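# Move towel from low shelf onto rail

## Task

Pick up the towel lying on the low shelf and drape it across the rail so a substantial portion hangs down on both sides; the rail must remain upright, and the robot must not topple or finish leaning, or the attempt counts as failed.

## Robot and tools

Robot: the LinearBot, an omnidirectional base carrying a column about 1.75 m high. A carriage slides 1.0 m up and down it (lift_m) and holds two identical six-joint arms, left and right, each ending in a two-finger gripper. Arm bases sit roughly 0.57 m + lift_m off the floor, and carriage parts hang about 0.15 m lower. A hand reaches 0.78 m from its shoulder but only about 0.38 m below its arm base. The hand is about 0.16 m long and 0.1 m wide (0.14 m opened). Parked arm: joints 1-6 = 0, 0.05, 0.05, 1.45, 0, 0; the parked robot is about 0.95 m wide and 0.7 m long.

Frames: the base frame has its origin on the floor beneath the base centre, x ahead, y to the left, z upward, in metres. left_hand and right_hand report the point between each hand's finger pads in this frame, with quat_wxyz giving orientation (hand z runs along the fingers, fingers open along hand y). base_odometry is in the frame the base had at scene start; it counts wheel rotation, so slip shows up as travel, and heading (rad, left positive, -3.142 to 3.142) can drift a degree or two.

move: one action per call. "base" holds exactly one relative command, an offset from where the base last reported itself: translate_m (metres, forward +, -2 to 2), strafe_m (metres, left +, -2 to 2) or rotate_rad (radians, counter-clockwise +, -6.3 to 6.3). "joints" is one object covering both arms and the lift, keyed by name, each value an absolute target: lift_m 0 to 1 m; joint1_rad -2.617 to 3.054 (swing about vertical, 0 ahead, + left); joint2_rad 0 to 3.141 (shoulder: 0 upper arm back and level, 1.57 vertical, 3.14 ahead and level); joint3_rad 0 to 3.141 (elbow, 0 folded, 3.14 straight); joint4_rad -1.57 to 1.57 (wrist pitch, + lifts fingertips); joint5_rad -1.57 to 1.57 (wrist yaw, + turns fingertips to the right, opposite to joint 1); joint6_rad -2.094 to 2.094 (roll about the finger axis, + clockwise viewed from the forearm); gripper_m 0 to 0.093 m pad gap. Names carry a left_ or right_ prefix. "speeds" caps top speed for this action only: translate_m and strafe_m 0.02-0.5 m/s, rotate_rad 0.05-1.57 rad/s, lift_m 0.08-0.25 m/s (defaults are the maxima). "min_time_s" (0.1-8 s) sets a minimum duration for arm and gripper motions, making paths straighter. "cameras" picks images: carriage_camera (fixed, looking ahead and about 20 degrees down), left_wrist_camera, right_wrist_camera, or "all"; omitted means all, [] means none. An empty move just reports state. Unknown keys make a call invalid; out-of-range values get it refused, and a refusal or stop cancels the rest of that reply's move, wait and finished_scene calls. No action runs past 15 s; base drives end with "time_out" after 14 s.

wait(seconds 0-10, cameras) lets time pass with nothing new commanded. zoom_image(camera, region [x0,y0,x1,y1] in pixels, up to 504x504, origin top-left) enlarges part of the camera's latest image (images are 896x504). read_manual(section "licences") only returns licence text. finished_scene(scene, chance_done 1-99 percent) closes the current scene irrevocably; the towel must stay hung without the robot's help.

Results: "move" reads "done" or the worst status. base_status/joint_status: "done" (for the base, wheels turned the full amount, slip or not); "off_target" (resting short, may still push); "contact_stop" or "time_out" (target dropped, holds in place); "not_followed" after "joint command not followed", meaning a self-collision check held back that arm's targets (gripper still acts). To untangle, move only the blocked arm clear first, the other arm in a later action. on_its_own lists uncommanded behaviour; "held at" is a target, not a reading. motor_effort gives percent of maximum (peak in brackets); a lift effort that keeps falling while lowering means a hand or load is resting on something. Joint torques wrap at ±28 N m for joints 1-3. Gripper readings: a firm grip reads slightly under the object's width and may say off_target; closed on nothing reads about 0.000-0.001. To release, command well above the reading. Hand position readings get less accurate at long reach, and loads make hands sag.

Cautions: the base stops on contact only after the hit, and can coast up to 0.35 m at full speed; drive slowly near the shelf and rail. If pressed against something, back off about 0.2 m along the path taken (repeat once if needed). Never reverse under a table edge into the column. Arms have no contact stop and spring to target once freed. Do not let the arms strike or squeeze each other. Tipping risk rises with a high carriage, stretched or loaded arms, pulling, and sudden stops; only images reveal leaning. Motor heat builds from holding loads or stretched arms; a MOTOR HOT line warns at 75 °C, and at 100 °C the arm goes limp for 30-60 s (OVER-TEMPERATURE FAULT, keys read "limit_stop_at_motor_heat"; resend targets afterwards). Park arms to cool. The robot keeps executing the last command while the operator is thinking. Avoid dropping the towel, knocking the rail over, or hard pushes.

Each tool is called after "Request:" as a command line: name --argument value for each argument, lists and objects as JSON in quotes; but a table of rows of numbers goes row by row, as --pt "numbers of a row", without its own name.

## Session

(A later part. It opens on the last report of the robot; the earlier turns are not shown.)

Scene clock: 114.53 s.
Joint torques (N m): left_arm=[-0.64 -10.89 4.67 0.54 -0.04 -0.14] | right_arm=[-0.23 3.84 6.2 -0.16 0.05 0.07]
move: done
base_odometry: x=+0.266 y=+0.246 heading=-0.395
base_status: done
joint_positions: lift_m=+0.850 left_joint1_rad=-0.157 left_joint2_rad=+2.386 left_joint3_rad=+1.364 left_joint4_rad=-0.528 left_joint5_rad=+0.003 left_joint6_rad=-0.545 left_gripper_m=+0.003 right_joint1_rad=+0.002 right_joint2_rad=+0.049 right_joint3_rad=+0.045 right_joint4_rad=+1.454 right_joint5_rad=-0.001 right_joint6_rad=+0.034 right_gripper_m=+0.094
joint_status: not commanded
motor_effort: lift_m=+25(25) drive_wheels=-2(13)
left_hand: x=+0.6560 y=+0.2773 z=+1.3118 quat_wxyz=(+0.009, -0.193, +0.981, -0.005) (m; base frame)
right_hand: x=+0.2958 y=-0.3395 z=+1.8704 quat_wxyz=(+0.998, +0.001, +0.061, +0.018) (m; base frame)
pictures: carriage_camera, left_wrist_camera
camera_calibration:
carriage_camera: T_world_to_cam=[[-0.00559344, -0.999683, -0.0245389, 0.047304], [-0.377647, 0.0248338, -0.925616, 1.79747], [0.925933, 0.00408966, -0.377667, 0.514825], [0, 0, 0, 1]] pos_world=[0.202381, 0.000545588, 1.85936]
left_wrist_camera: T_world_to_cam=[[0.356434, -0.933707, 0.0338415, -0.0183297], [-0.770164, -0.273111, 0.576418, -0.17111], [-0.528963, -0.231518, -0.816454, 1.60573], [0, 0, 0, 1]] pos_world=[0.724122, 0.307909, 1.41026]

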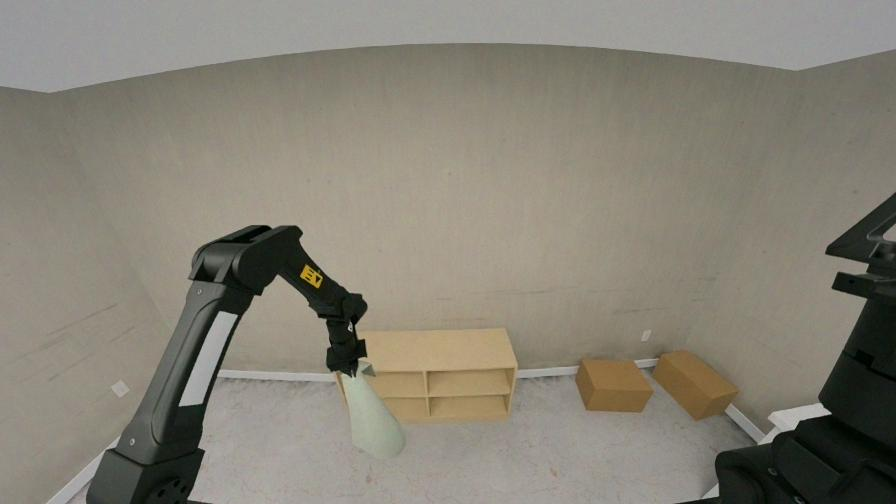

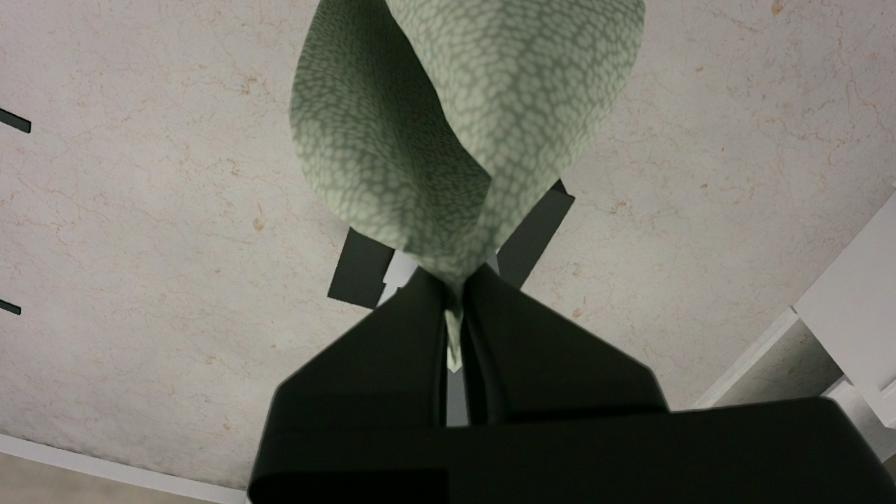

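Request:
move --base '{"rotate_rad": 1.373}' --speeds '{"rotate_rad": 0.7}' --cameras '[]'

Request:
move --base '{"strafe_m": 0.58}' --speeds '{"strafe_m": 0.3}' --joints '{"left_joint1_rad": -0.1, "left_joint2_rad": 2.86, "left_joint3_rad": 2.34, "left_joint4_rad": -0.55, "left_joint6_rad": 0}' --min_time_s 2 --cameras '["carriage_camera", "left_wrist_camera"]'

Scene clock: 134.13 s.
Joint torques (N m): left_arm=[-0.75 -10.96 4.63 0.57 -0.03 -0.12] | right_arm=[-0.17 3.9 6.2 -0.15 0.07 0.07]
move: done
base_odometry: x=+0.266 y=+0.246 heading=+0.977
base_status: done
joint_positions: lift_m=+0.850 left_joint1_rad=-0.155 left_joint2_rad=+2.386 left_joint3_rad=+1.364 left_joint4_rad=-0.527 left_joint5_rad=+0.003 left_joint6_rad=-0.545 left_gripper_m=+0.003 right_joint1_rad=+0.002 right_joint2_rad=+0.049 right_joint3_rad=+0.045 right_joint4_rad=+1.454 right_joint5_rad=-0.001 right_joint6_rad=+0.034 right_gripper_m=+0.094
joint_status: not commanded
motor_effort: lift_m=+24(25) drive_wheels=+8(14)
left_hand: x=+0.6563 y=+0.2779 z=+1.3118 quat_wxyz=(+0.010, -0.193, +0.981, -0.005) (m; base frame)
right_hand: x=+0.2958 y=-0.3395 z=+1.8704 quat_wxyz=(+0.998, +0.001, +0.061, +0.018) (m; base frame)
pictures: none
No camera images: "cameras" was empty.

Scene clock: 137.53 s.
Joint torques (N m): left_arm=[-0.57 -13.56 8.96 1.57 -0.01 -0.01] | right_arm=[-0.24 3.95 6.27 -0.16 0.02 0.13]
move: done
base_odometry: x=-0.215 y=+0.570 heading=+0.978
base_status: done
joint_positions: lift_m=+0.850 left_joint1_rad=-0.098 left_joint2_rad=+2.817 left_joint3_rad=+2.324 left_joint4_rad=-0.537 left_joint5_rad=+0.003 left_joint6_rad=-0.007 left_gripper_m=+0.003 right_joint1_rad=+0.002 right_joint2_rad=+0.049 right_joint3_rad=+0.045 right_joint4_rad=+1.454 right_joint5_rad=-0.001 right_joint6_rad=+0.034 right_gripper_m=+0.094
joint_status: all done
motor_effort: lift_m=+25(25) drive_wheels=-7(18)
left_hand: x=+0.9025 y=+0.2765 z=+1.3649 quat_wxyz=(+0.267, +0.044, +0.963, -0.015) (m; base frame)
right_hand: x=+0.2958 y=-0.3395 z=+1.8704 quat_wxyz=(+0.998, +0.001, +0.061, +0.018) (m; base frame)
pictures: carriage_camera, left_wrist_camera
camera_calibration:
carriage_camera: T_world_to_cam=[[-0.00559344, -0.999683, -0.0245389, 0.047304], [-0.377647, 0.0248338, -0.925616, 1.79747], [0.925933, 0.00408966, -0.377667, 0.514825], [0, 0, 0, 1]] pos_world=[0.202381, 0.000545588, 1.85936]
left_wrist_camera: T_world_to_cam=[[-0.123056, -0.992328, 0.0119464, 0.370129], [-0.988212, 0.123633, 0.0902929, 0.738504], [-0.0910771, -0.000694446, -0.995844, 1.56515], [0, 0, 0, 1]] pos_world=[0.917894, 0.277073, 1.48754]

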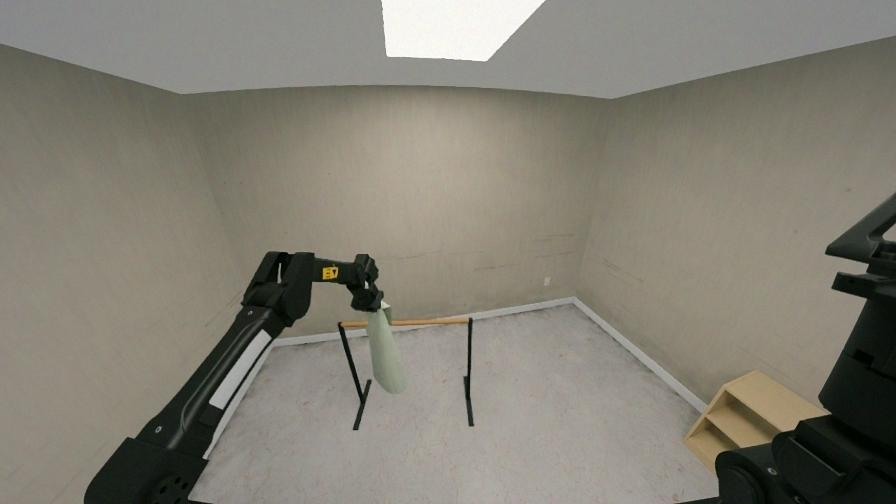

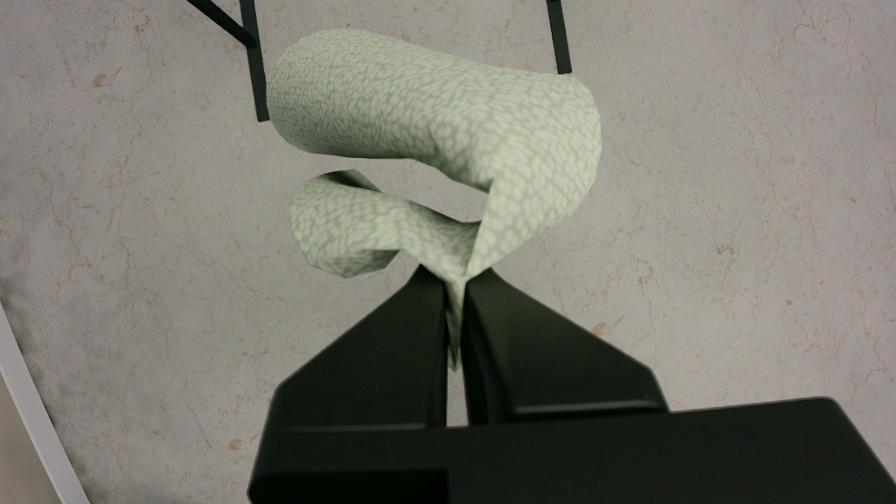

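Request:
move --base '{"translate_m": 0.4}' --speeds '{"translate_m": 0.25}' --joints '{"lift_m": 0.545}' --cameras '["carriage_camera", "left_wrist_camera"]'

Request:
zoom_image --camera "carriage_camera" --region '[250, 200, 600, 500]'

Scene clock: 145.80 s.
Joint torques (N m): left_arm=[-0.46 -15.28 7.87 1.68 0.01 -0.02] | right_arm=[-0.25 4 6.06 -0.19 0.07 0.07]
move: done
base_odometry: x=+0.008 y=+0.902 heading=+0.979
base_status: done
joint_positions: lift_m=+0.545 left_joint1_rad=-0.098 left_joint2_rad=+2.836 left_joint3_rad=+2.337 left_joint4_rad=-0.552 left_joint5_rad=+0.003 left_joint6_rad=-0.006 left_gripper_m=+0.003 right_joint1_rad=+0.002 right_joint2_rad=+0.049 right_joint3_rad=+0.045 right_joint4_rad=+1.455 right_joint5_rad=-0.001 right_joint6_rad=+0.034 right_gripper_m=+0.094
joint_status: all done
motor_effort: lift_m=+20(21) drive_wheels=-6(14)
left_hand: x=+0.8992 y=+0.2766 z=+1.0515 quat_wxyz=(+0.257, +0.045, +0.965, -0.015) (m; base frame)
right_hand: x=+0.2953 y=-0.3395 z=+1.5661 quat_wxyz=(+0.998, +0.001, +0.060, +0.018) (m; base frame)
pictures: carriage_camera, left_wrist_camera
camera_calibration:
carriage_camera: T_world_to_cam=[[-0.00559344, -0.999683, -0.0245389, 0.0398341], [-0.377647, 0.0248338, -0.925616, 1.5157], [0.925933, 0.00408966, -0.377667, 0.39986], [0, 0, 0, 1]] pos_world=[0.202381, 0.000545588, 1.55495]
left_wrist_camera: T_world_to_cam=[[-0.124166, -0.99219, 0.0119081, 0.374546], [-0.985944, 0.124719, 0.111172, 0.739227], [-0.111789, 0.002063, -0.99373, 1.2684], [0, 0, 0, 1]] pos_world=[0.917135, 0.276809, 1.17381]

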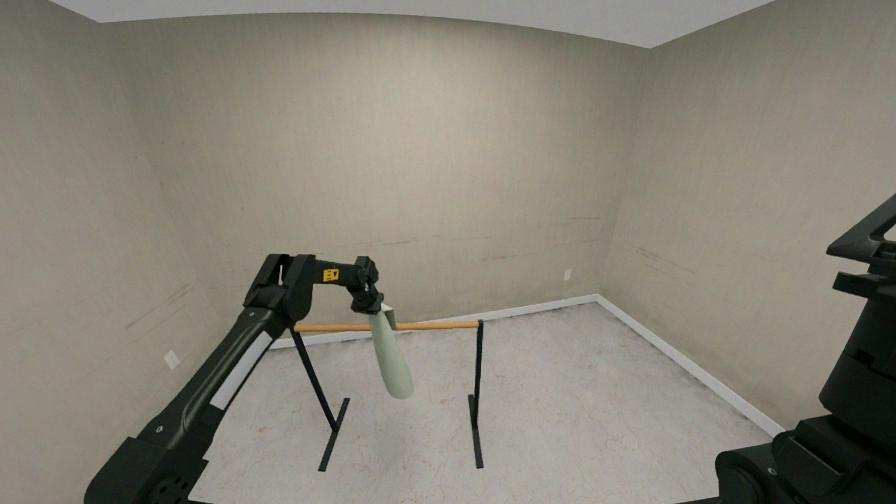

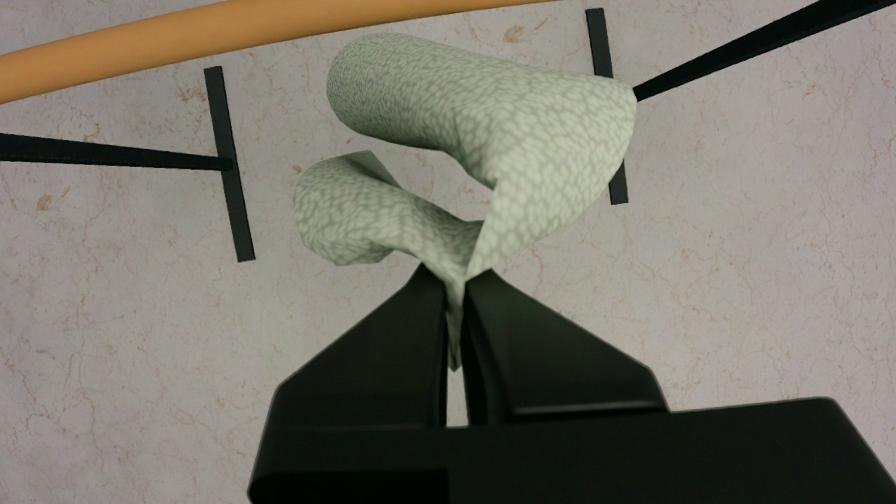

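Scaled by 1.440 from the camera's 896x504 image, which has a finer 1280x720 frame.

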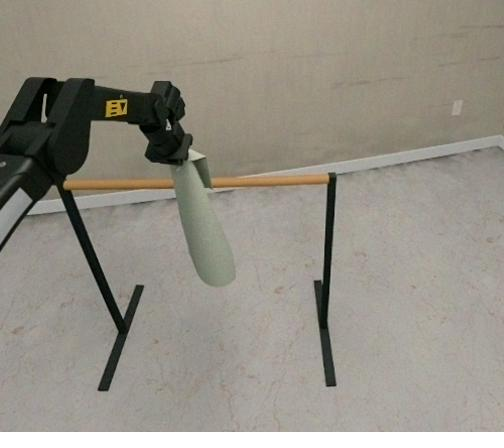

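Request:
move --base '{"translate_m": 0.335}' --speeds '{"translate_m": 0.1}' --cameras '["carriage_camera", "left_wrist_camera"]'

Request:
zoom_image --camera "carriage_camera" --region '[150, 200, 550, 500]'

Scene clock: 153.20 s.
Joint torques (N m): left_arm=[-0.4 -15.27 8.09 1.72 0 -0.03] | right_arm=[-0.1 4 6.08 -0.17 0.06 0.07]
move: done
base_odometry: x=+0.194 y=+1.181 heading=+0.980
base_status: done
joint_positions: lift_m=+0.545 left_joint1_rad=-0.098 left_joint2_rad=+2.836 left_joint3_rad=+2.337 left_joint4_rad=-0.552 left_joint5_rad=+0.003 left_joint6_rad=-0.006 left_gripper_m=+0.003 right_joint1_rad=+0.002 right_joint2_rad=+0.049 right_joint3_rad=+0.045 right_joint4_rad=+1.456 right_joint5_rad=-0.001 right_joint6_rad=+0.034 right_gripper_m=+0.094
joint_status: not commanded
motor_effort: lift_m=+20(20) drive_wheels=+6(14)
left_hand: x=+0.8990 y=+0.2766 z=+1.0514 quat_wxyz=(+0.256, +0.045, +0.965, -0.015) (m; base frame)
right_hand: x=+0.2951 y=-0.3395 z=+1.5662 quat_wxyz=(+0.998, +0.001, +0.059, +0.018) (m; base frame)
pictures: carriage_camera, left_wrist_camera
camera_calibration:
carriage_camera: T_world_to_cam=[[-0.00559344, -0.999683, -0.0245389, 0.0398342], [-0.377647, 0.0248338, -0.925616, 1.5157], [0.925933, 0.00408966, -0.377667, 0.39986], [0, 0, 0, 1]] pos_world=[0.202381, 0.000545588, 1.55495]
left_wrist_camera: T_world_to_cam=[[-0.124157, -0.992191, 0.0119281, 0.374514], [-0.98586, 0.12471, 0.11193, 0.738204], [-0.112543, 0.00213744, -0.993645, 1.26886], [0, 0, 0, 1]] pos_world=[0.917066, 0.276816, 1.1737]

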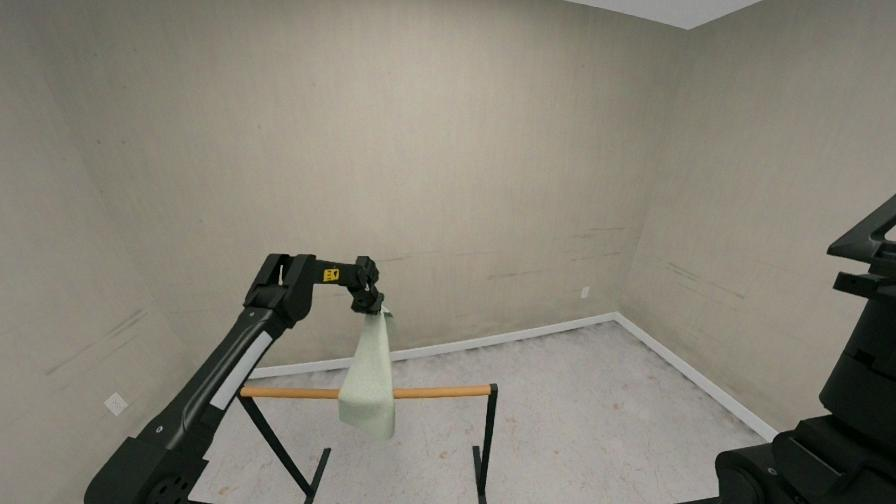

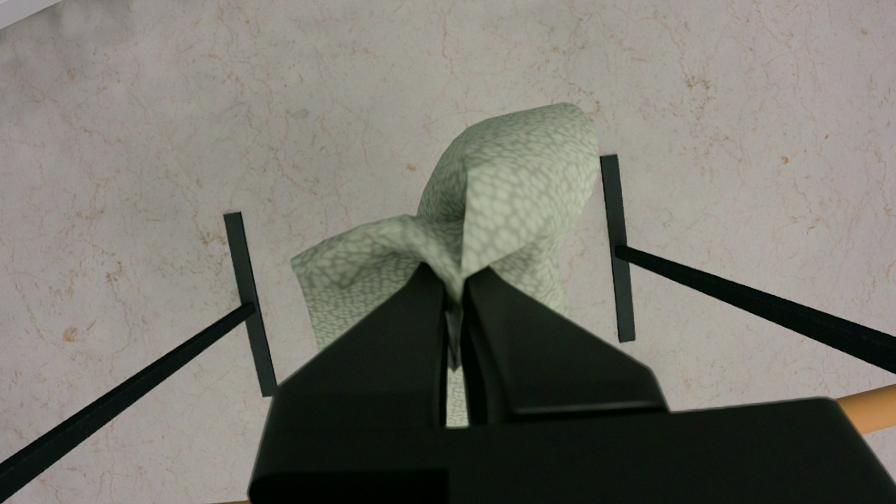

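Scaled by 1.260 from the camera's 896x504 image, which has a finer 1280x720 frame.

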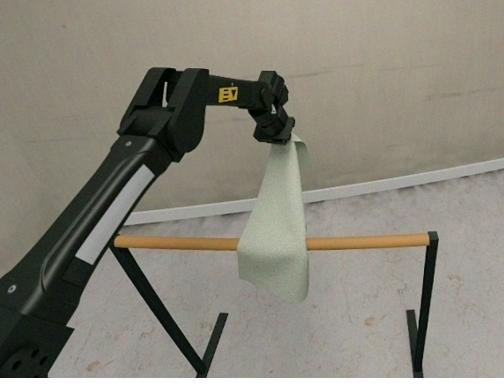

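Request:
move --joints '{"lift_m": 0.325}' --speeds '{"lift_m": 0.12}' --cameras '["carriage_camera", "left_wrist_camera"]'

Request:
zoom_image --camera "carriage_camera" --region '[150, 200, 550, 500]'

Scene clock: 160.23 s.
Joint torques (N m): left_arm=[-0.44 -15.39 7.8 1.72 0 -0.02] | right_arm=[-0.2 4.1 6.27 -0.16 0.06 0.08]
move: done
base_odometry: x=+0.194 y=+1.181 heading=+0.980
base_status: not commanded
joint_positions: lift_m=+0.325 left_joint1_rad=-0.098 left_joint2_rad=+2.836 left_joint3_rad=+2.339 left_joint4_rad=-0.553 left_joint5_rad=+0.003 left_joint6_rad=-0.006 left_gripper_m=+0.003 right_joint1_rad=+0.002 right_joint2_rad=+0.049 right_joint3_rad=+0.045 right_joint4_rad=+1.456 right_joint5_rad=-0.001 right_joint6_rad=+0.034 right_gripper_m=+0.094
joint_status: all done
motor_effort: lift_m=+20(20) drive_wheels=-5(6)
left_hand: x=+0.8994 y=+0.2766 z=+0.8319 quat_wxyz=(+0.257, +0.045, +0.965, -0.015) (m; base frame)
right_hand: x=+0.2951 y=-0.3395 z=+1.3461 quat_wxyz=(+0.998, +0.001, +0.059, +0.018) (m; base frame)
pictures: carriage_camera, left_wrist_camera
camera_calibration:
carriage_camera: T_world_to_cam=[[-0.00559344, -0.999683, -0.0245389, 0.034435], [-0.377647, 0.0248338, -0.925616, 1.31204], [0.925933, 0.00408966, -0.377667, 0.316764], [0, 0, 0, 1]] pos_world=[0.202381, 0.000545588, 1.33493]
left_wrist_camera: T_world_to_cam=[[-0.12417, -0.99219, 0.0118981, 0.37718], [-0.985986, 0.124723, 0.110793, 0.764226], [-0.111411, 0.00202578, -0.993772, 1.0499], [0, 0, 0, 1]] pos_world=[0.917322, 0.27679, 0.954205]

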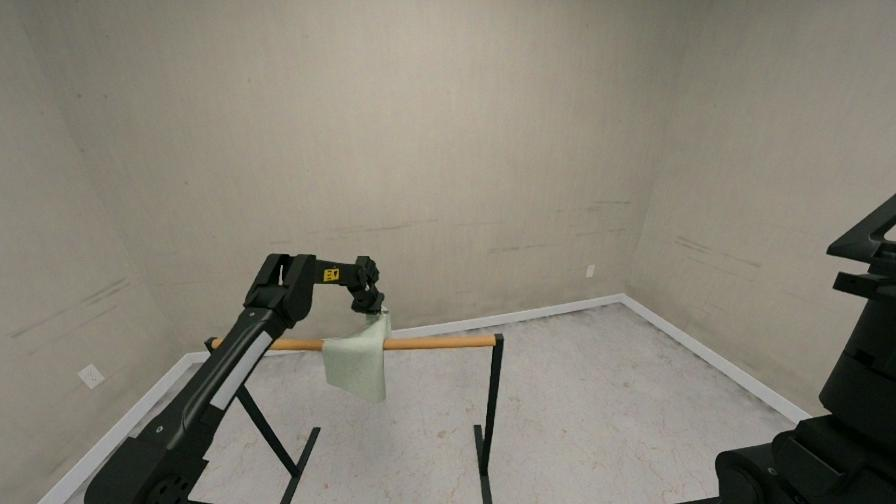

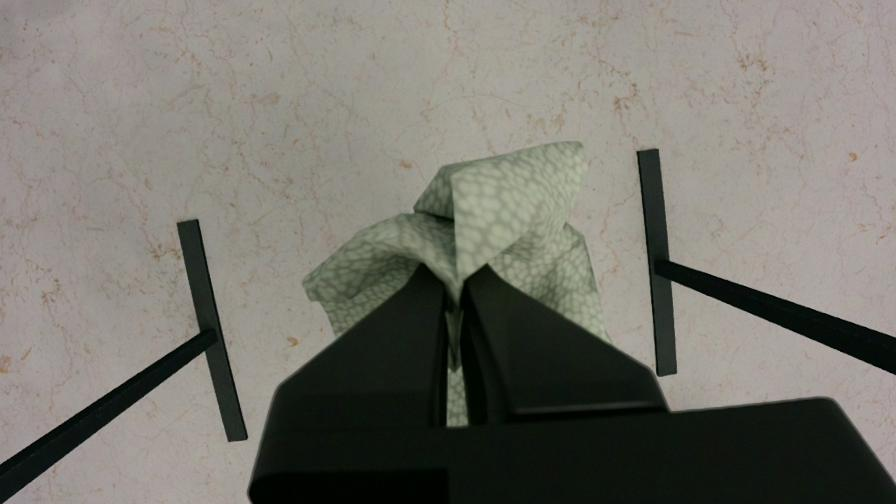

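Scaled by 1.260 from the camera's 896x504 image, which has a finer 1280x720 frame.

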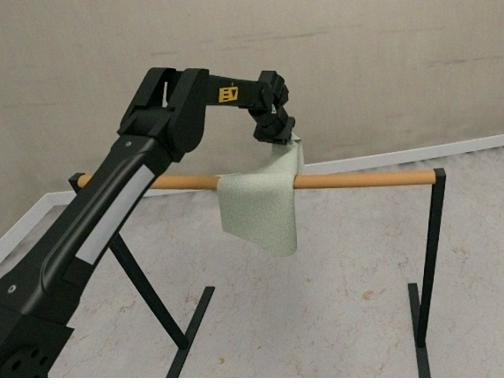

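Request:
move --joints '{"lift_m": 0.25}' --speeds '{"lift_m": 0.12}' --cameras '[]'

Request:
move --joints '{"left_gripper_m": 0.08}' --min_time_s 1.5 --cameras '["carriage_camera", "left_wrist_camera"]'

Request:
zoom_image --camera "carriage_camera" --region '[150, 200, 550, 500]'

Scene clock: 165.70 s.
Joint torques (N m): left_arm=[-0.54 -15.39 7.62 1.7 0.01 -0.01] | right_arm=[-0.25 4.1 6.09 -0.1 0.05 0.05]
move: done
base_odometry: x=+0.194 y=+1.181 heading=+0.980
base_status: not commanded
joint_positions: lift_m=+0.250 left_joint1_rad=-0.098 left_joint2_rad=+2.837 left_joint3_rad=+2.341 left_joint4_rad=-0.552 left_joint5_rad=+0.003 left_joint6_rad=-0.006 left_gripper_m=+0.003 right_joint1_rad=+0.002 right_joint2_rad=+0.049 right_joint3_rad=+0.045 right_joint4_rad=+1.456 right_joint5_rad=-0.001 right_joint6_rad=+0.034 right_gripper_m=+0.094
joint_status: all done
motor_effort: lift_m=+20(20) drive_wheels=+6(6)
left_hand: x=+0.9000 y=+0.2765 z=+0.7573 quat_wxyz=(+0.258, +0.045, +0.965, -0.015) (m; base frame)
right_hand: x=+0.2951 y=-0.3395 z=+1.2712 quat_wxyz=(+0.998, +0.001, +0.059, +0.018) (m; base frame)
pictures: none
No camera images: "cameras" was empty.

Scene clock: 167.50 s.
Joint torques (N m): left_arm=[-0.46 -15.39 7.56 1.71 0.01 0] | right_arm=[-0.24 3.96 6.15 -0.19 0.06 0.07]
move: done
base_odometry: x=+0.194 y=+1.181 heading=+0.980
base_status: not commanded
joint_positions: lift_m=+0.250 left_joint1_rad=-0.098 left_joint2_rad=+2.837 left_joint3_rad=+2.341 left_joint4_rad=-0.552 left_joint5_rad=+0.003 left_joint6_rad=-0.006 left_gripper_m=+0.080 right_joint1_rad=+0.002 right_joint2_rad=+0.049 right_joint3_rad=+0.045 right_joint4_rad=+1.456 right_joint5_rad=-0.001 right_joint6_rad=+0.034 right_gripper_m=+0.094
joint_status: all done
motor_effort: lift_m=+20(20) drive_wheels=+6(6)
left_hand: x=+0.9000 y=+0.2765 z=+0.7573 quat_wxyz=(+0.258, +0.045, +0.965, -0.015) (m; base frame)
right_hand: x=+0.2951 y=-0.3395 z=+1.2712 quat_wxyz=(+0.998, +0.001, +0.059, +0.018) (m; base frame)
pictures: carriage_camera, left_wrist_camera
camera_calibration:
carriage_camera: T_world_to_cam=[[-0.00559344, -0.999683, -0.0245389, 0.0325951], [-0.377647, 0.0248338, -0.925616, 1.24264], [0.925933, 0.00408966, -0.377667, 0.288446], [0, 0, 0, 1]] pos_world=[0.202381, 0.000545588, 1.25995]
left_wrist_camera: T_world_to_cam=[[-0.124521, -0.992148, 0.0116579, 0.378568], [-0.986156, 0.125049, 0.108902, 0.774529], [-0.109505, 0.00206403, -0.993984, 0.9742], [0, 0, 0, 1]] pos_world=[0.917625, 0.276731, 0.879579]

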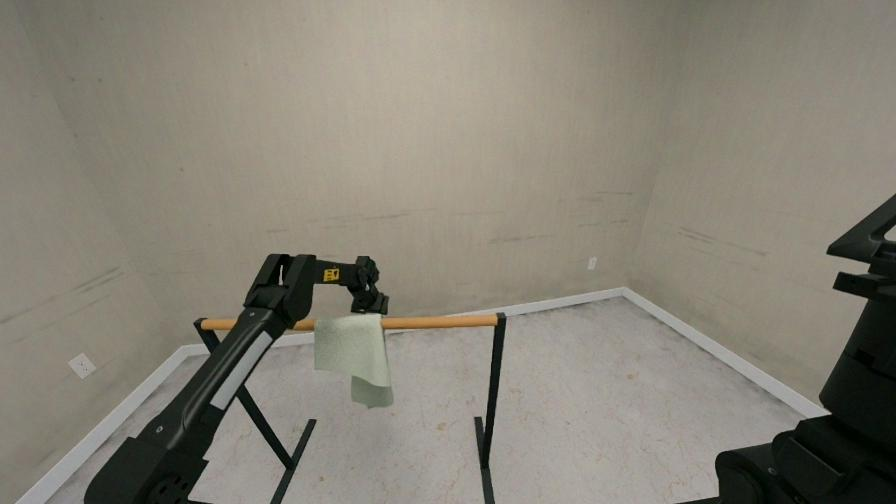

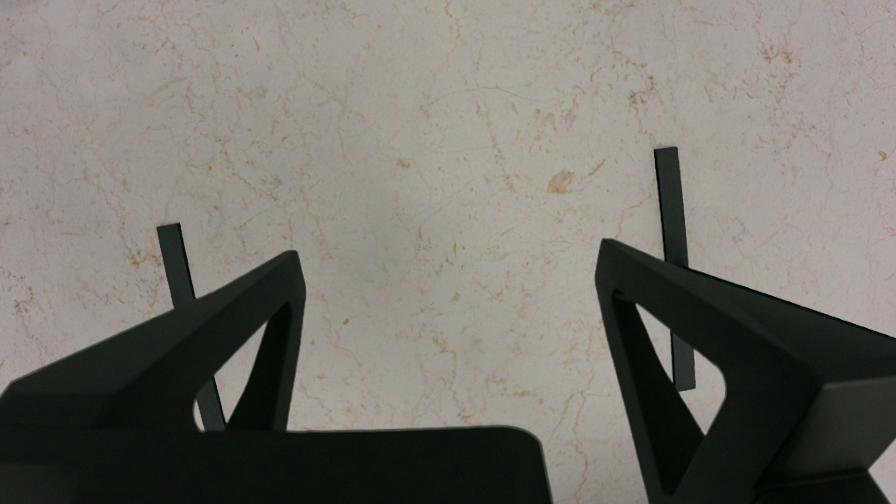

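Scaled by 1.260 from the camera's 896x504 image, which has a finer 1280x720 frame.

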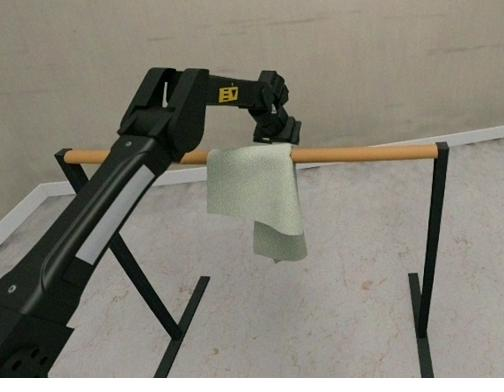

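Request:
move --joints '{"lift_m": 0.58}' --cameras '[]'

Request:
move --base '{"translate_m": -0.5}' --speeds '{"translate_m": 0.3}' --cameras '["carriage_camera", "left_wrist_camera"]'

Request:
zoom_image --camera "carriage_camera" --region '[200, 200, 600, 500]'

Scene clock: 172.37 s.
Joint torques (N m): left_arm=[-0.42 -15.64 7.42 1.65 0.01 -0.01] | right_arm=[-0.18 3.96 6.12 -0.16 0.07 0.07]
move: done
base_odometry: x=+0.194 y=+1.181 heading=+0.980
base_status: not commanded
joint_positions: lift_m=+0.580 left_joint1_rad=-0.098 left_joint2_rad=+2.838 left_joint3_rad=+2.342 left_joint4_rad=-0.547 left_joint5_rad=+0.003 left_joint6_rad=-0.006 left_gripper_m=+0.080 right_joint1_rad=+0.002 right_joint2_rad=+0.049 right_joint3_rad=+0.045 right_joint4_rad=+1.456 right_joint5_rad=-0.001 right_joint6_rad=+0.034 right_gripper_m=+0.094
joint_status: all done
motor_effort: lift_m=+25(30) drive_wheels=+6(6)
left_hand: x=+0.9012 y=+0.2764 z=+1.0869 quat_wxyz=(+0.260, +0.045, +0.964, -0.015) (m; base frame)
right_hand: x=+0.2951 y=-0.3395 z=+1.6006 quat_wxyz=(+0.998, +0.001, +0.059, +0.018) (m; base frame)
pictures: none
No camera images: "cameras" was empty.

Scene clock: 175.53 s.
Joint torques (N m): left_arm=[-0.43 -15.45 7.53 1.62 0.02 -0.02] | right_arm=[-0.18 4.03 6.01 -0.18 0.06 0.08]
move: done
base_odometry: x=-0.084 y=+0.765 heading=+0.981
base_status: done
joint_positions: lift_m=+0.580 left_joint1_rad=-0.098 left_joint2_rad=+2.838 left_joint3_rad=+2.342 left_joint4_rad=-0.544 left_joint5_rad=+0.002 left_joint6_rad=-0.006 left_gripper_m=+0.080 right_joint1_rad=+0.002 right_joint2_rad=+0.049 right_joint3_rad=+0.045 right_joint4_rad=+1.455 right_joint5_rad=+0.000 right_joint6_rad=+0.034 right_gripper_m=+0.094
joint_status: not commanded
motor_effort: lift_m=+25(25) drive_wheels=-6(21)
left_hand: x=+0.9017 y=+0.2764 z=+1.0872 quat_wxyz=(+0.262, +0.045, +0.964, -0.015) (m; base frame)
right_hand: x=+0.2953 y=-0.3396 z=+1.6005 quat_wxyz=(+0.998, +0.001, +0.060, +0.018) (m; base frame)
pictures: carriage_camera, left_wrist_camera
camera_calibration:
carriage_camera: T_world_to_cam=[[-0.00559344, -0.999683, -0.0245389, 0.040678], [-0.377647, 0.0248338, -0.925616, 1.54753], [0.925933, 0.00408966, -0.377667, 0.412848], [0, 0, 0, 1]] pos_world=[0.202381, 0.000545588, 1.58934]
left_wrist_camera: T_world_to_cam=[[-0.124418, -0.992168, 0.0111264, 0.375322], [-0.986981, 0.124904, 0.101327, 0.749292], [-0.101923, 0.00162526, -0.994791, 1.29652], [0, 0, 0, 1]] pos_world=[0.918378, 0.276686, 1.20967]

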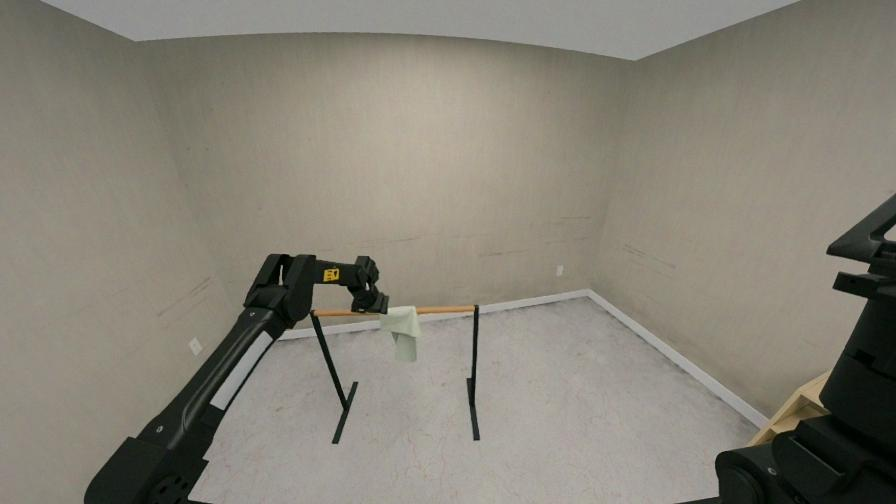

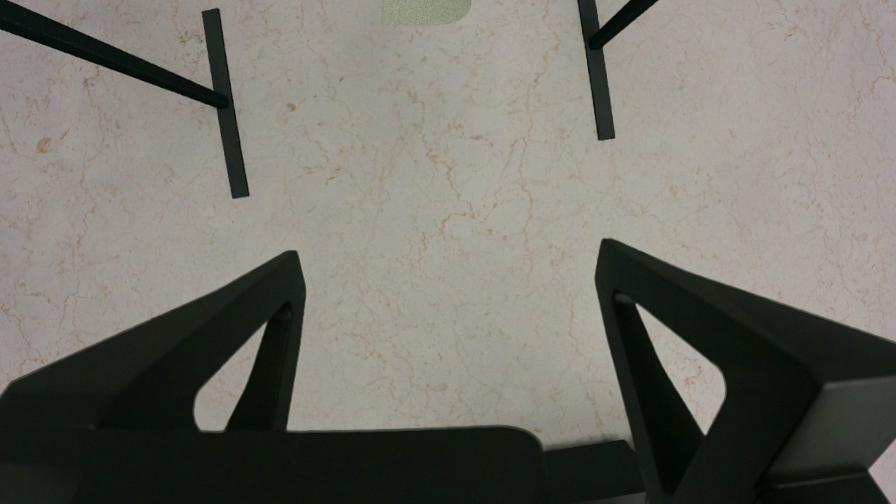

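Scaled by 1.260 from the camera's 896x504 image, which has a finer 1280x720 frame.

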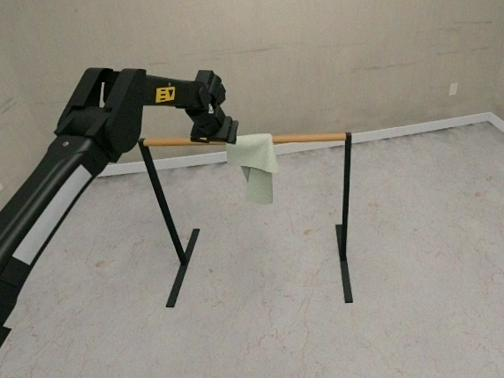

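Request:
zoom_image --camera "carriage_camera" --region '[340, 270, 460, 380]'

Request:
move --joints '{"left_joint1_rad": 0.9}' --min_time_s 1.5 --cameras '["carriage_camera"]'

Request:
zoom_image --camera "carriage_camera" --region '[340, 270, 460, 380]'

Scaled by 4.200 from the camera's 896x504 image, which has a finer 1280x720 frame.

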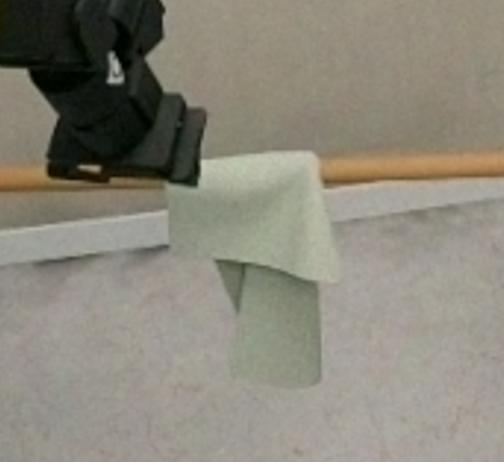

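Scene clock: 184.07 s.
Joint torques (N m): left_arm=[-0.73 -15.46 7.53 1.63 0.03 -0.02] | right_arm=[-0.18 3.95 6.06 -0.19 0.05 0.09]
move: done
base_odometry: x=-0.084 y=+0.765 heading=+0.981
base_status: not commanded
joint_positions: lift_m=+0.580 left_joint1_rad=+0.905 left_joint2_rad=+2.838 left_joint3_rad=+2.342 left_joint4_rad=-0.544 left_joint5_rad=-0.001 left_joint6_rad=-0.006 left_gripper_m=+0.080 right_joint1_rad=+0.002 right_joint2_rad=+0.049 right_joint3_rad=+0.045 right_joint4_rad=+1.455 right_joint5_rad=+0.000 right_joint6_rad=+0.034 right_gripper_m=+0.094
joint_status: all done
motor_effort: lift_m=+25(25) drive_wheels=-5(6)
left_hand: x=+0.6600 y=+0.8433 z=+1.0873 quat_wxyz=(+0.236, -0.424, +0.867, +0.114) (m; base frame)
right_hand: x=+0.2953 y=-0.3396 z=+1.6005 quat_wxyz=(+0.998, +0.001, +0.060, +0.018) (m; base frame)
pictures: carriage_camera
camera_calibration:
carriage_camera: T_world_to_cam=[[-0.00559344, -0.999683, -0.0245389, 0.040678], [-0.377647, 0.0248338, -0.925616, 1.54753], [0.925933, 0.00408966, -0.377667, 0.412848], [0, 0, 0, 1]] pos_world=[0.202381, 0.000545588, 1.58934]

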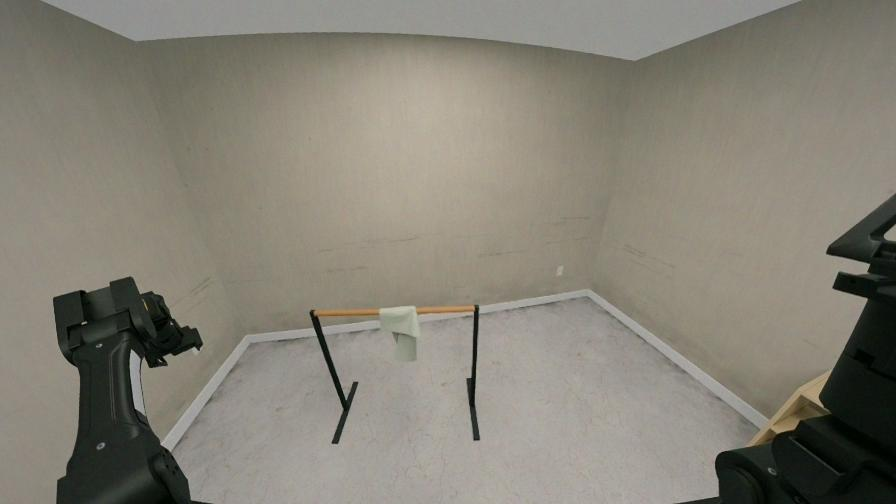

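Scaled by 4.200 from the camera's 896x504 image, which has a finer 1280x720 frame.

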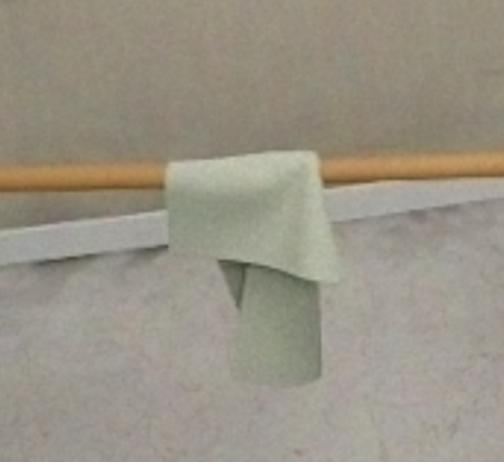

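Request:
move --joints '{"left_joint1_rad": -0.17, "left_joint4_rad": -1.05, "left_gripper_m": 0.093, "lift_m": 0.55}' --min_time_s 1.5 --cameras '[]'

Request:
move --base '{"translate_m": 0.36}' --speeds '{"translate_m": 0.2}' --cameras '["carriage_camera", "left_wrist_camera"]'

Scene clock: 211.60 s.
Joint torques (N m): left_arm=[0.05 -14.84 6.46 0.35 0.02 -0.01] | right_arm=[-0.18 3.97 6.13 -0.15 0.06 0.06]
move: done
base_odometry: x=-0.084 y=+0.765 heading=+0.981
base_status: not commanded
joint_positions: lift_m=+0.550 left_joint1_rad=-0.174 left_joint2_rad=+2.839 left_joint3_rad=+2.344 left_joint4_rad=-1.028 left_joint5_rad=+0.002 left_joint6_rad=-0.005 left_gripper_m=+0.093 right_joint1_rad=+0.002 right_joint2_rad=+0.049 right_joint3_rad=+0.045 right_joint4_rad=+1.455 right_joint5_rad=+0.000 right_joint6_rad=+0.034 right_gripper_m=+0.094
joint_status: all done
motor_effort: lift_m=+20(20) drive_wheels=+5(6)
left_hand: x=+0.7844 y=+0.2479 z=+1.0245 quat_wxyz=(+0.024, +0.084, +0.996, -0.003) (m; base frame)
right_hand: x=+0.2953 y=-0.3396 z=+1.5711 quat_wxyz=(+0.998, +0.001, +0.060, +0.018) (m; base frame)
pictures: none
No camera images: "cameras" was empty.

Scene clock: 214.60 s.
Joint torques (N m): left_arm=[-0.02 -14.65 6.45 0.47 0.02 -0.02] | right_arm=[-0.13 3.99 6.13 -0.21 0.06 0.08]
move: done
base_odometry: x=+0.116 y=+1.065 heading=+0.982
base_status: done
joint_positions: lift_m=+0.550 left_joint1_rad=-0.174 left_joint2_rad=+2.839 left_joint3_rad=+2.344 left_joint4_rad=-1.043 left_joint5_rad=+0.002 left_joint6_rad=-0.005 left_gripper_m=+0.093 right_joint1_rad=+0.002 right_joint2_rad=+0.049 right_joint3_rad=+0.045 right_joint4_rad=+1.456 right_joint5_rad=+0.000 right_joint6_rad=+0.034 right_gripper_m=+0.094
joint_status: not commanded
motor_effort: lift_m=+20(20) drive_wheels=-6(14)
left_hand: x=+0.7808 y=+0.2487 z=+1.0243 quat_wxyz=(+0.016, +0.084, +0.996, -0.002) (m; base frame)
right_hand: x=+0.2952 y=-0.3396 z=+1.5712 quat_wxyz=(+0.998, +0.001, +0.059, +0.018) (m; base frame)
pictures: carriage_camera, left_wrist_camera
camera_calibration:
carriage_camera: T_world_to_cam=[[-0.00559344, -0.999683, -0.0245389, 0.0399571], [-0.377647, 0.0248338, -0.925616, 1.52034], [0.925933, 0.00408966, -0.377667, 0.401752], [0, 0, 0, 1]] pos_world=[0.202381, 0.000545588, 1.55996]
left_wrist_camera: T_world_to_cam=[[-0.190913, -0.981369, 0.0215917, 0.372025], [-0.808639, 0.169704, 0.563297, 0.0162653], [-0.556467, 0.090081, -0.825972, 1.38167], [0, 0, 0, 1]] pos_world=[0.85303, 0.237872, 1.12403]

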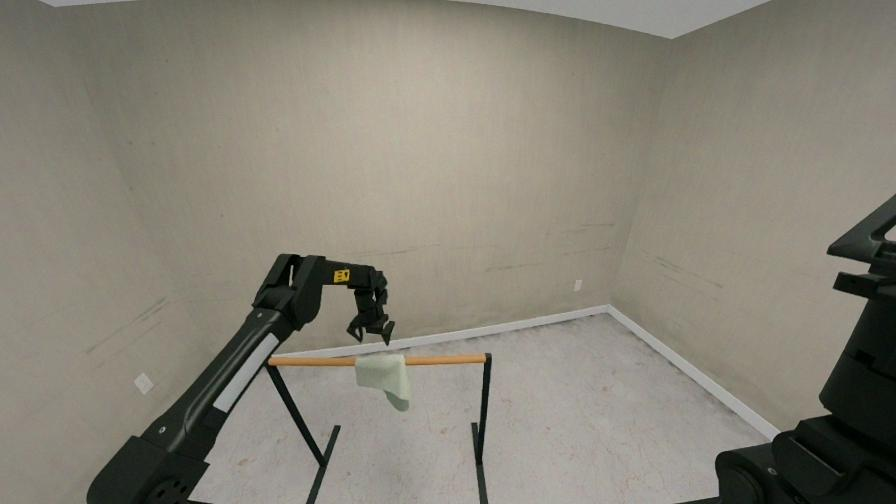

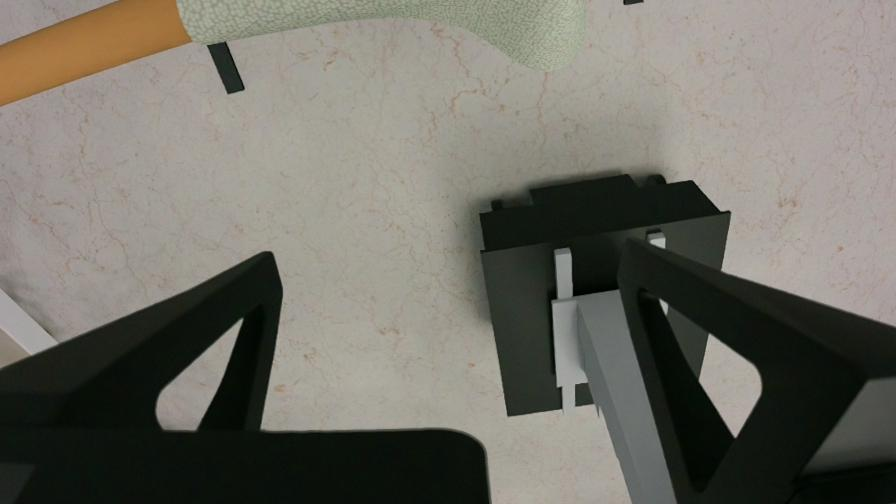

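Request:
move --base '{"translate_m": 0.065}' --speeds '{"translate_m": 0.1}' --joints '{"left_joint1_rad": -0.145}' --cameras '[]'

Request:
move --joints '{"lift_m": 0.44}' --speeds '{"lift_m": 0.1}' --cameras '["carriage_camera", "left_wrist_camera"]'

Request:
zoom_image --camera "carriage_camera" --region '[300, 280, 460, 430]'

Scene clock: 222.47 s.
Joint torques (N m): left_arm=[-0.12 -14.83 6.5 0.51 0.02 -0.02] | right_arm=[-0.2 3.9 6.16 -0.2 0.05 0.07]
move: done
base_odometry: x=+0.152 y=+1.119 heading=+0.983
base_status: done
joint_positions: lift_m=+0.550 left_joint1_rad=-0.146 left_joint2_rad=+2.839 left_joint3_rad=+2.344 left_joint4_rad=-1.045 left_joint5_rad=+0.002 left_joint6_rad=-0.005 left_gripper_m=+0.093 right_joint1_rad=+0.002 right_joint2_rad=+0.049 right_joint3_rad=+0.045 right_joint4_rad=+1.456 right_joint5_rad=+0.000 right_joint6_rad=+0.034 right_gripper_m=+0.094
joint_status: all done
motor_effort: lift_m=+20(20) drive_wheels=-6(16)
left_hand: x=+0.7826 y=+0.2630 z=+1.0243 quat_wxyz=(+0.015, +0.071, +0.997, -0.002) (m; base frame)
right_hand: x=+0.2952 y=-0.3396 z=+1.5712 quat_wxyz=(+0.998, +0.001, +0.059, +0.018) (m; base frame)
pictures: none
No camera images: "cameras" was empty.

Scene clock: 223.97 s.
Joint torques (N m): left_arm=[-0.14 -14.83 6.19 0.49 0.03 -0.03] | right_arm=[-0.21 4.16 6 -0.14 0.05 0.07]
move: done
base_odometry: x=+0.152 y=+1.119 heading=+0.983
base_status: not commanded
joint_positions: lift_m=+0.440 left_joint1_rad=-0.146 left_joint2_rad=+2.840 left_joint3_rad=+2.345 left_joint4_rad=-1.046 left_joint5_rad=+0.002 left_joint6_rad=-0.005 left_gripper_m=+0.093 right_joint1_rad=+0.002 right_joint2_rad=+0.049 right_joint3_rad=+0.045 right_joint4_rad=+1.456 right_joint5_rad=+0.000 right_joint6_rad=+0.034 right_gripper_m=+0.094
joint_status: all done
motor_effort: lift_m=+21(21) drive_wheels=-6(8)
left_hand: x=+0.7827 y=+0.2630 z=+0.9143 quat_wxyz=(+0.015, +0.071, +0.997, -0.002) (m; base frame)
right_hand: x=+0.2952 y=-0.3396 z=+1.4611 quat_wxyz=(+0.998, +0.001, +0.059, +0.018) (m; base frame)
pictures: carriage_camera, left_wrist_camera
camera_calibration:
carriage_camera: T_world_to_cam=[[-0.00559344, -0.999683, -0.0245389, 0.0372558], [-0.377647, 0.0248338, -0.925616, 1.41845], [0.925933, 0.00408966, -0.377667, 0.360177], [0, 0, 0, 1]] pos_world=[0.202381, 0.000545588, 1.44988]
left_wrist_camera: T_world_to_cam=[[-0.163841, -0.986249, 0.0216334, 0.368823], [-0.811717, 0.147244, 0.565186, 0.0838742], [-0.560599, 0.0750405, -0.82468, 1.29654], [0, 0, 0, 1]] pos_world=[0.855351, 0.254109, 1.01385]

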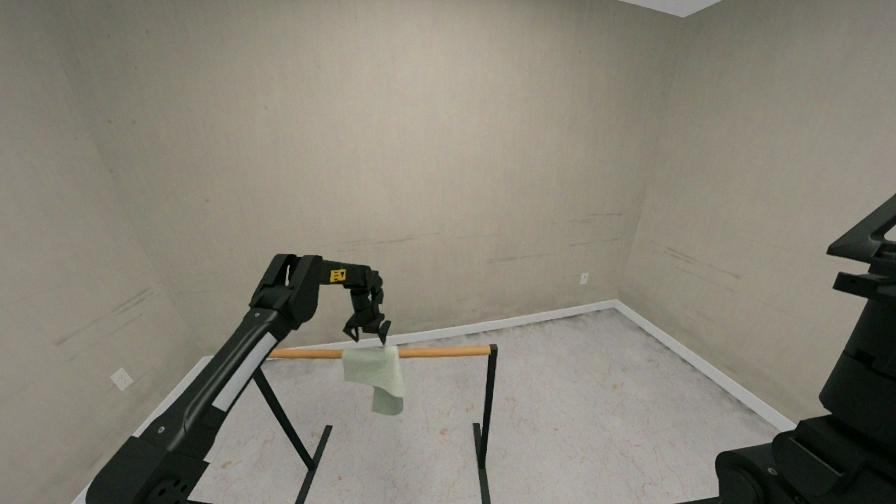

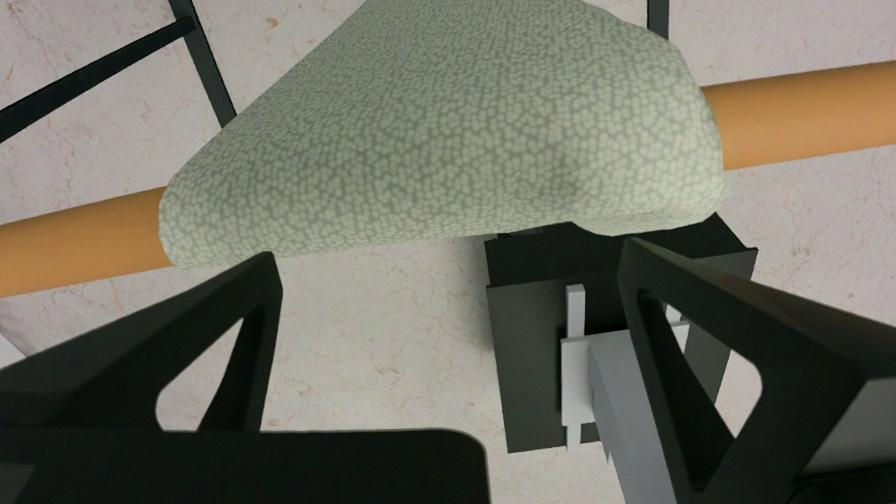

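Scaled by 3.150 from the camera's 896x504 image, which has a finer 1280x720 frame.

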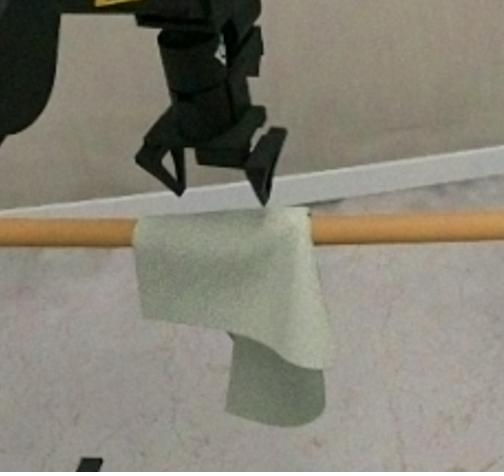

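Request:
move --joints '{"lift_m": 0.408, "left_joint6_rad": -0.17}' --speeds '{"lift_m": 0.08}' --cameras '["left_wrist_camera"]'

Request:
zoom_image --camera "left_wrist_camera" --region '[200, 50, 700, 350]'

Scene clock: 230.90 s.
Joint torques (N m): left_arm=[-0.24 -14.82 6.24 0.53 -0.03 -0.19] | right_arm=[-0.25 4.08 5.87 -0.19 0.07 0.06]
move: done
base_odometry: x=+0.152 y=+1.119 heading=+0.983
base_status: not commanded
joint_positions: lift_m=+0.408 left_joint1_rad=-0.146 left_joint2_rad=+2.840 left_joint3_rad=+2.345 left_joint4_rad=-1.047 left_joint5_rad=+0.004 left_joint6_rad=-0.160 left_gripper_m=+0.093 right_joint1_rad=+0.002 right_joint2_rad=+0.049 right_joint3_rad=+0.045 right_joint4_rad=+1.456 right_joint5_rad=+0.000 right_joint6_rad=+0.034 right_gripper_m=+0.094
joint_status: all done
motor_effort: lift_m=+20(20) drive_wheels=+7(7)
left_hand: x=+0.7824 y=+0.2626 z=+0.8824 quat_wxyz=(+0.014, -0.007, +1.000, -0.004) (m; base frame)
right_hand: x=+0.2952 y=-0.3396 z=+1.4292 quat_wxyz=(+0.998, +0.001, +0.059, +0.018) (m; base frame)
pictures: left_wrist_camera
camera_calibration:
left_wrist_camera: T_world_to_cam=[[-0.00946793, -0.999537, 0.0289106, 0.245337], [-0.823748, 0.0241865, 0.56644, 0.14238], [-0.566877, -0.0184521, -0.823596, 1.29863], [0, 0, 0, 1]] pos_world=[0.85577, 0.265742, 0.981803]

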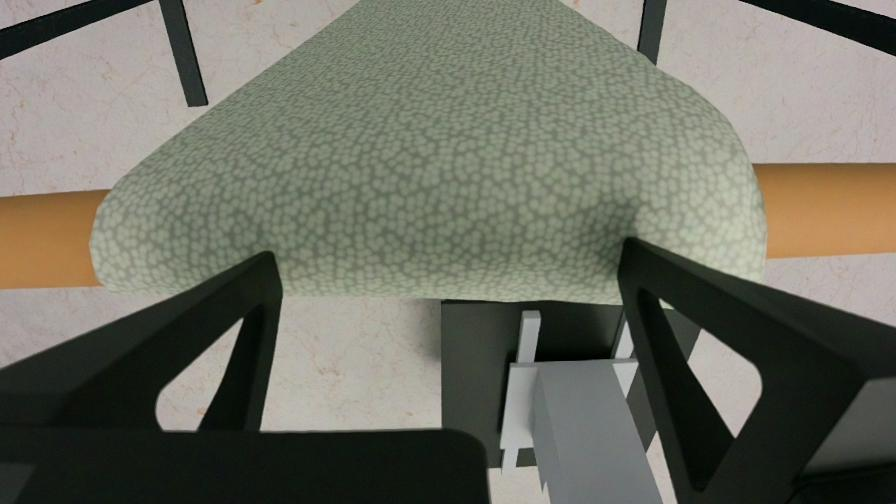

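Scaled by 1.008 from the camera's 896x504 image, which has a finer 1280x720 frame.

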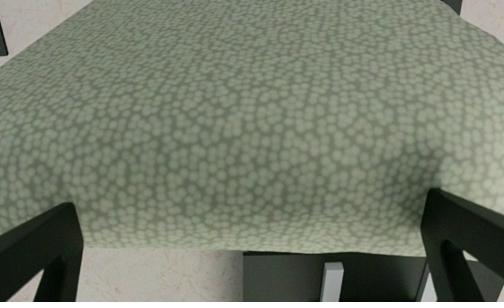

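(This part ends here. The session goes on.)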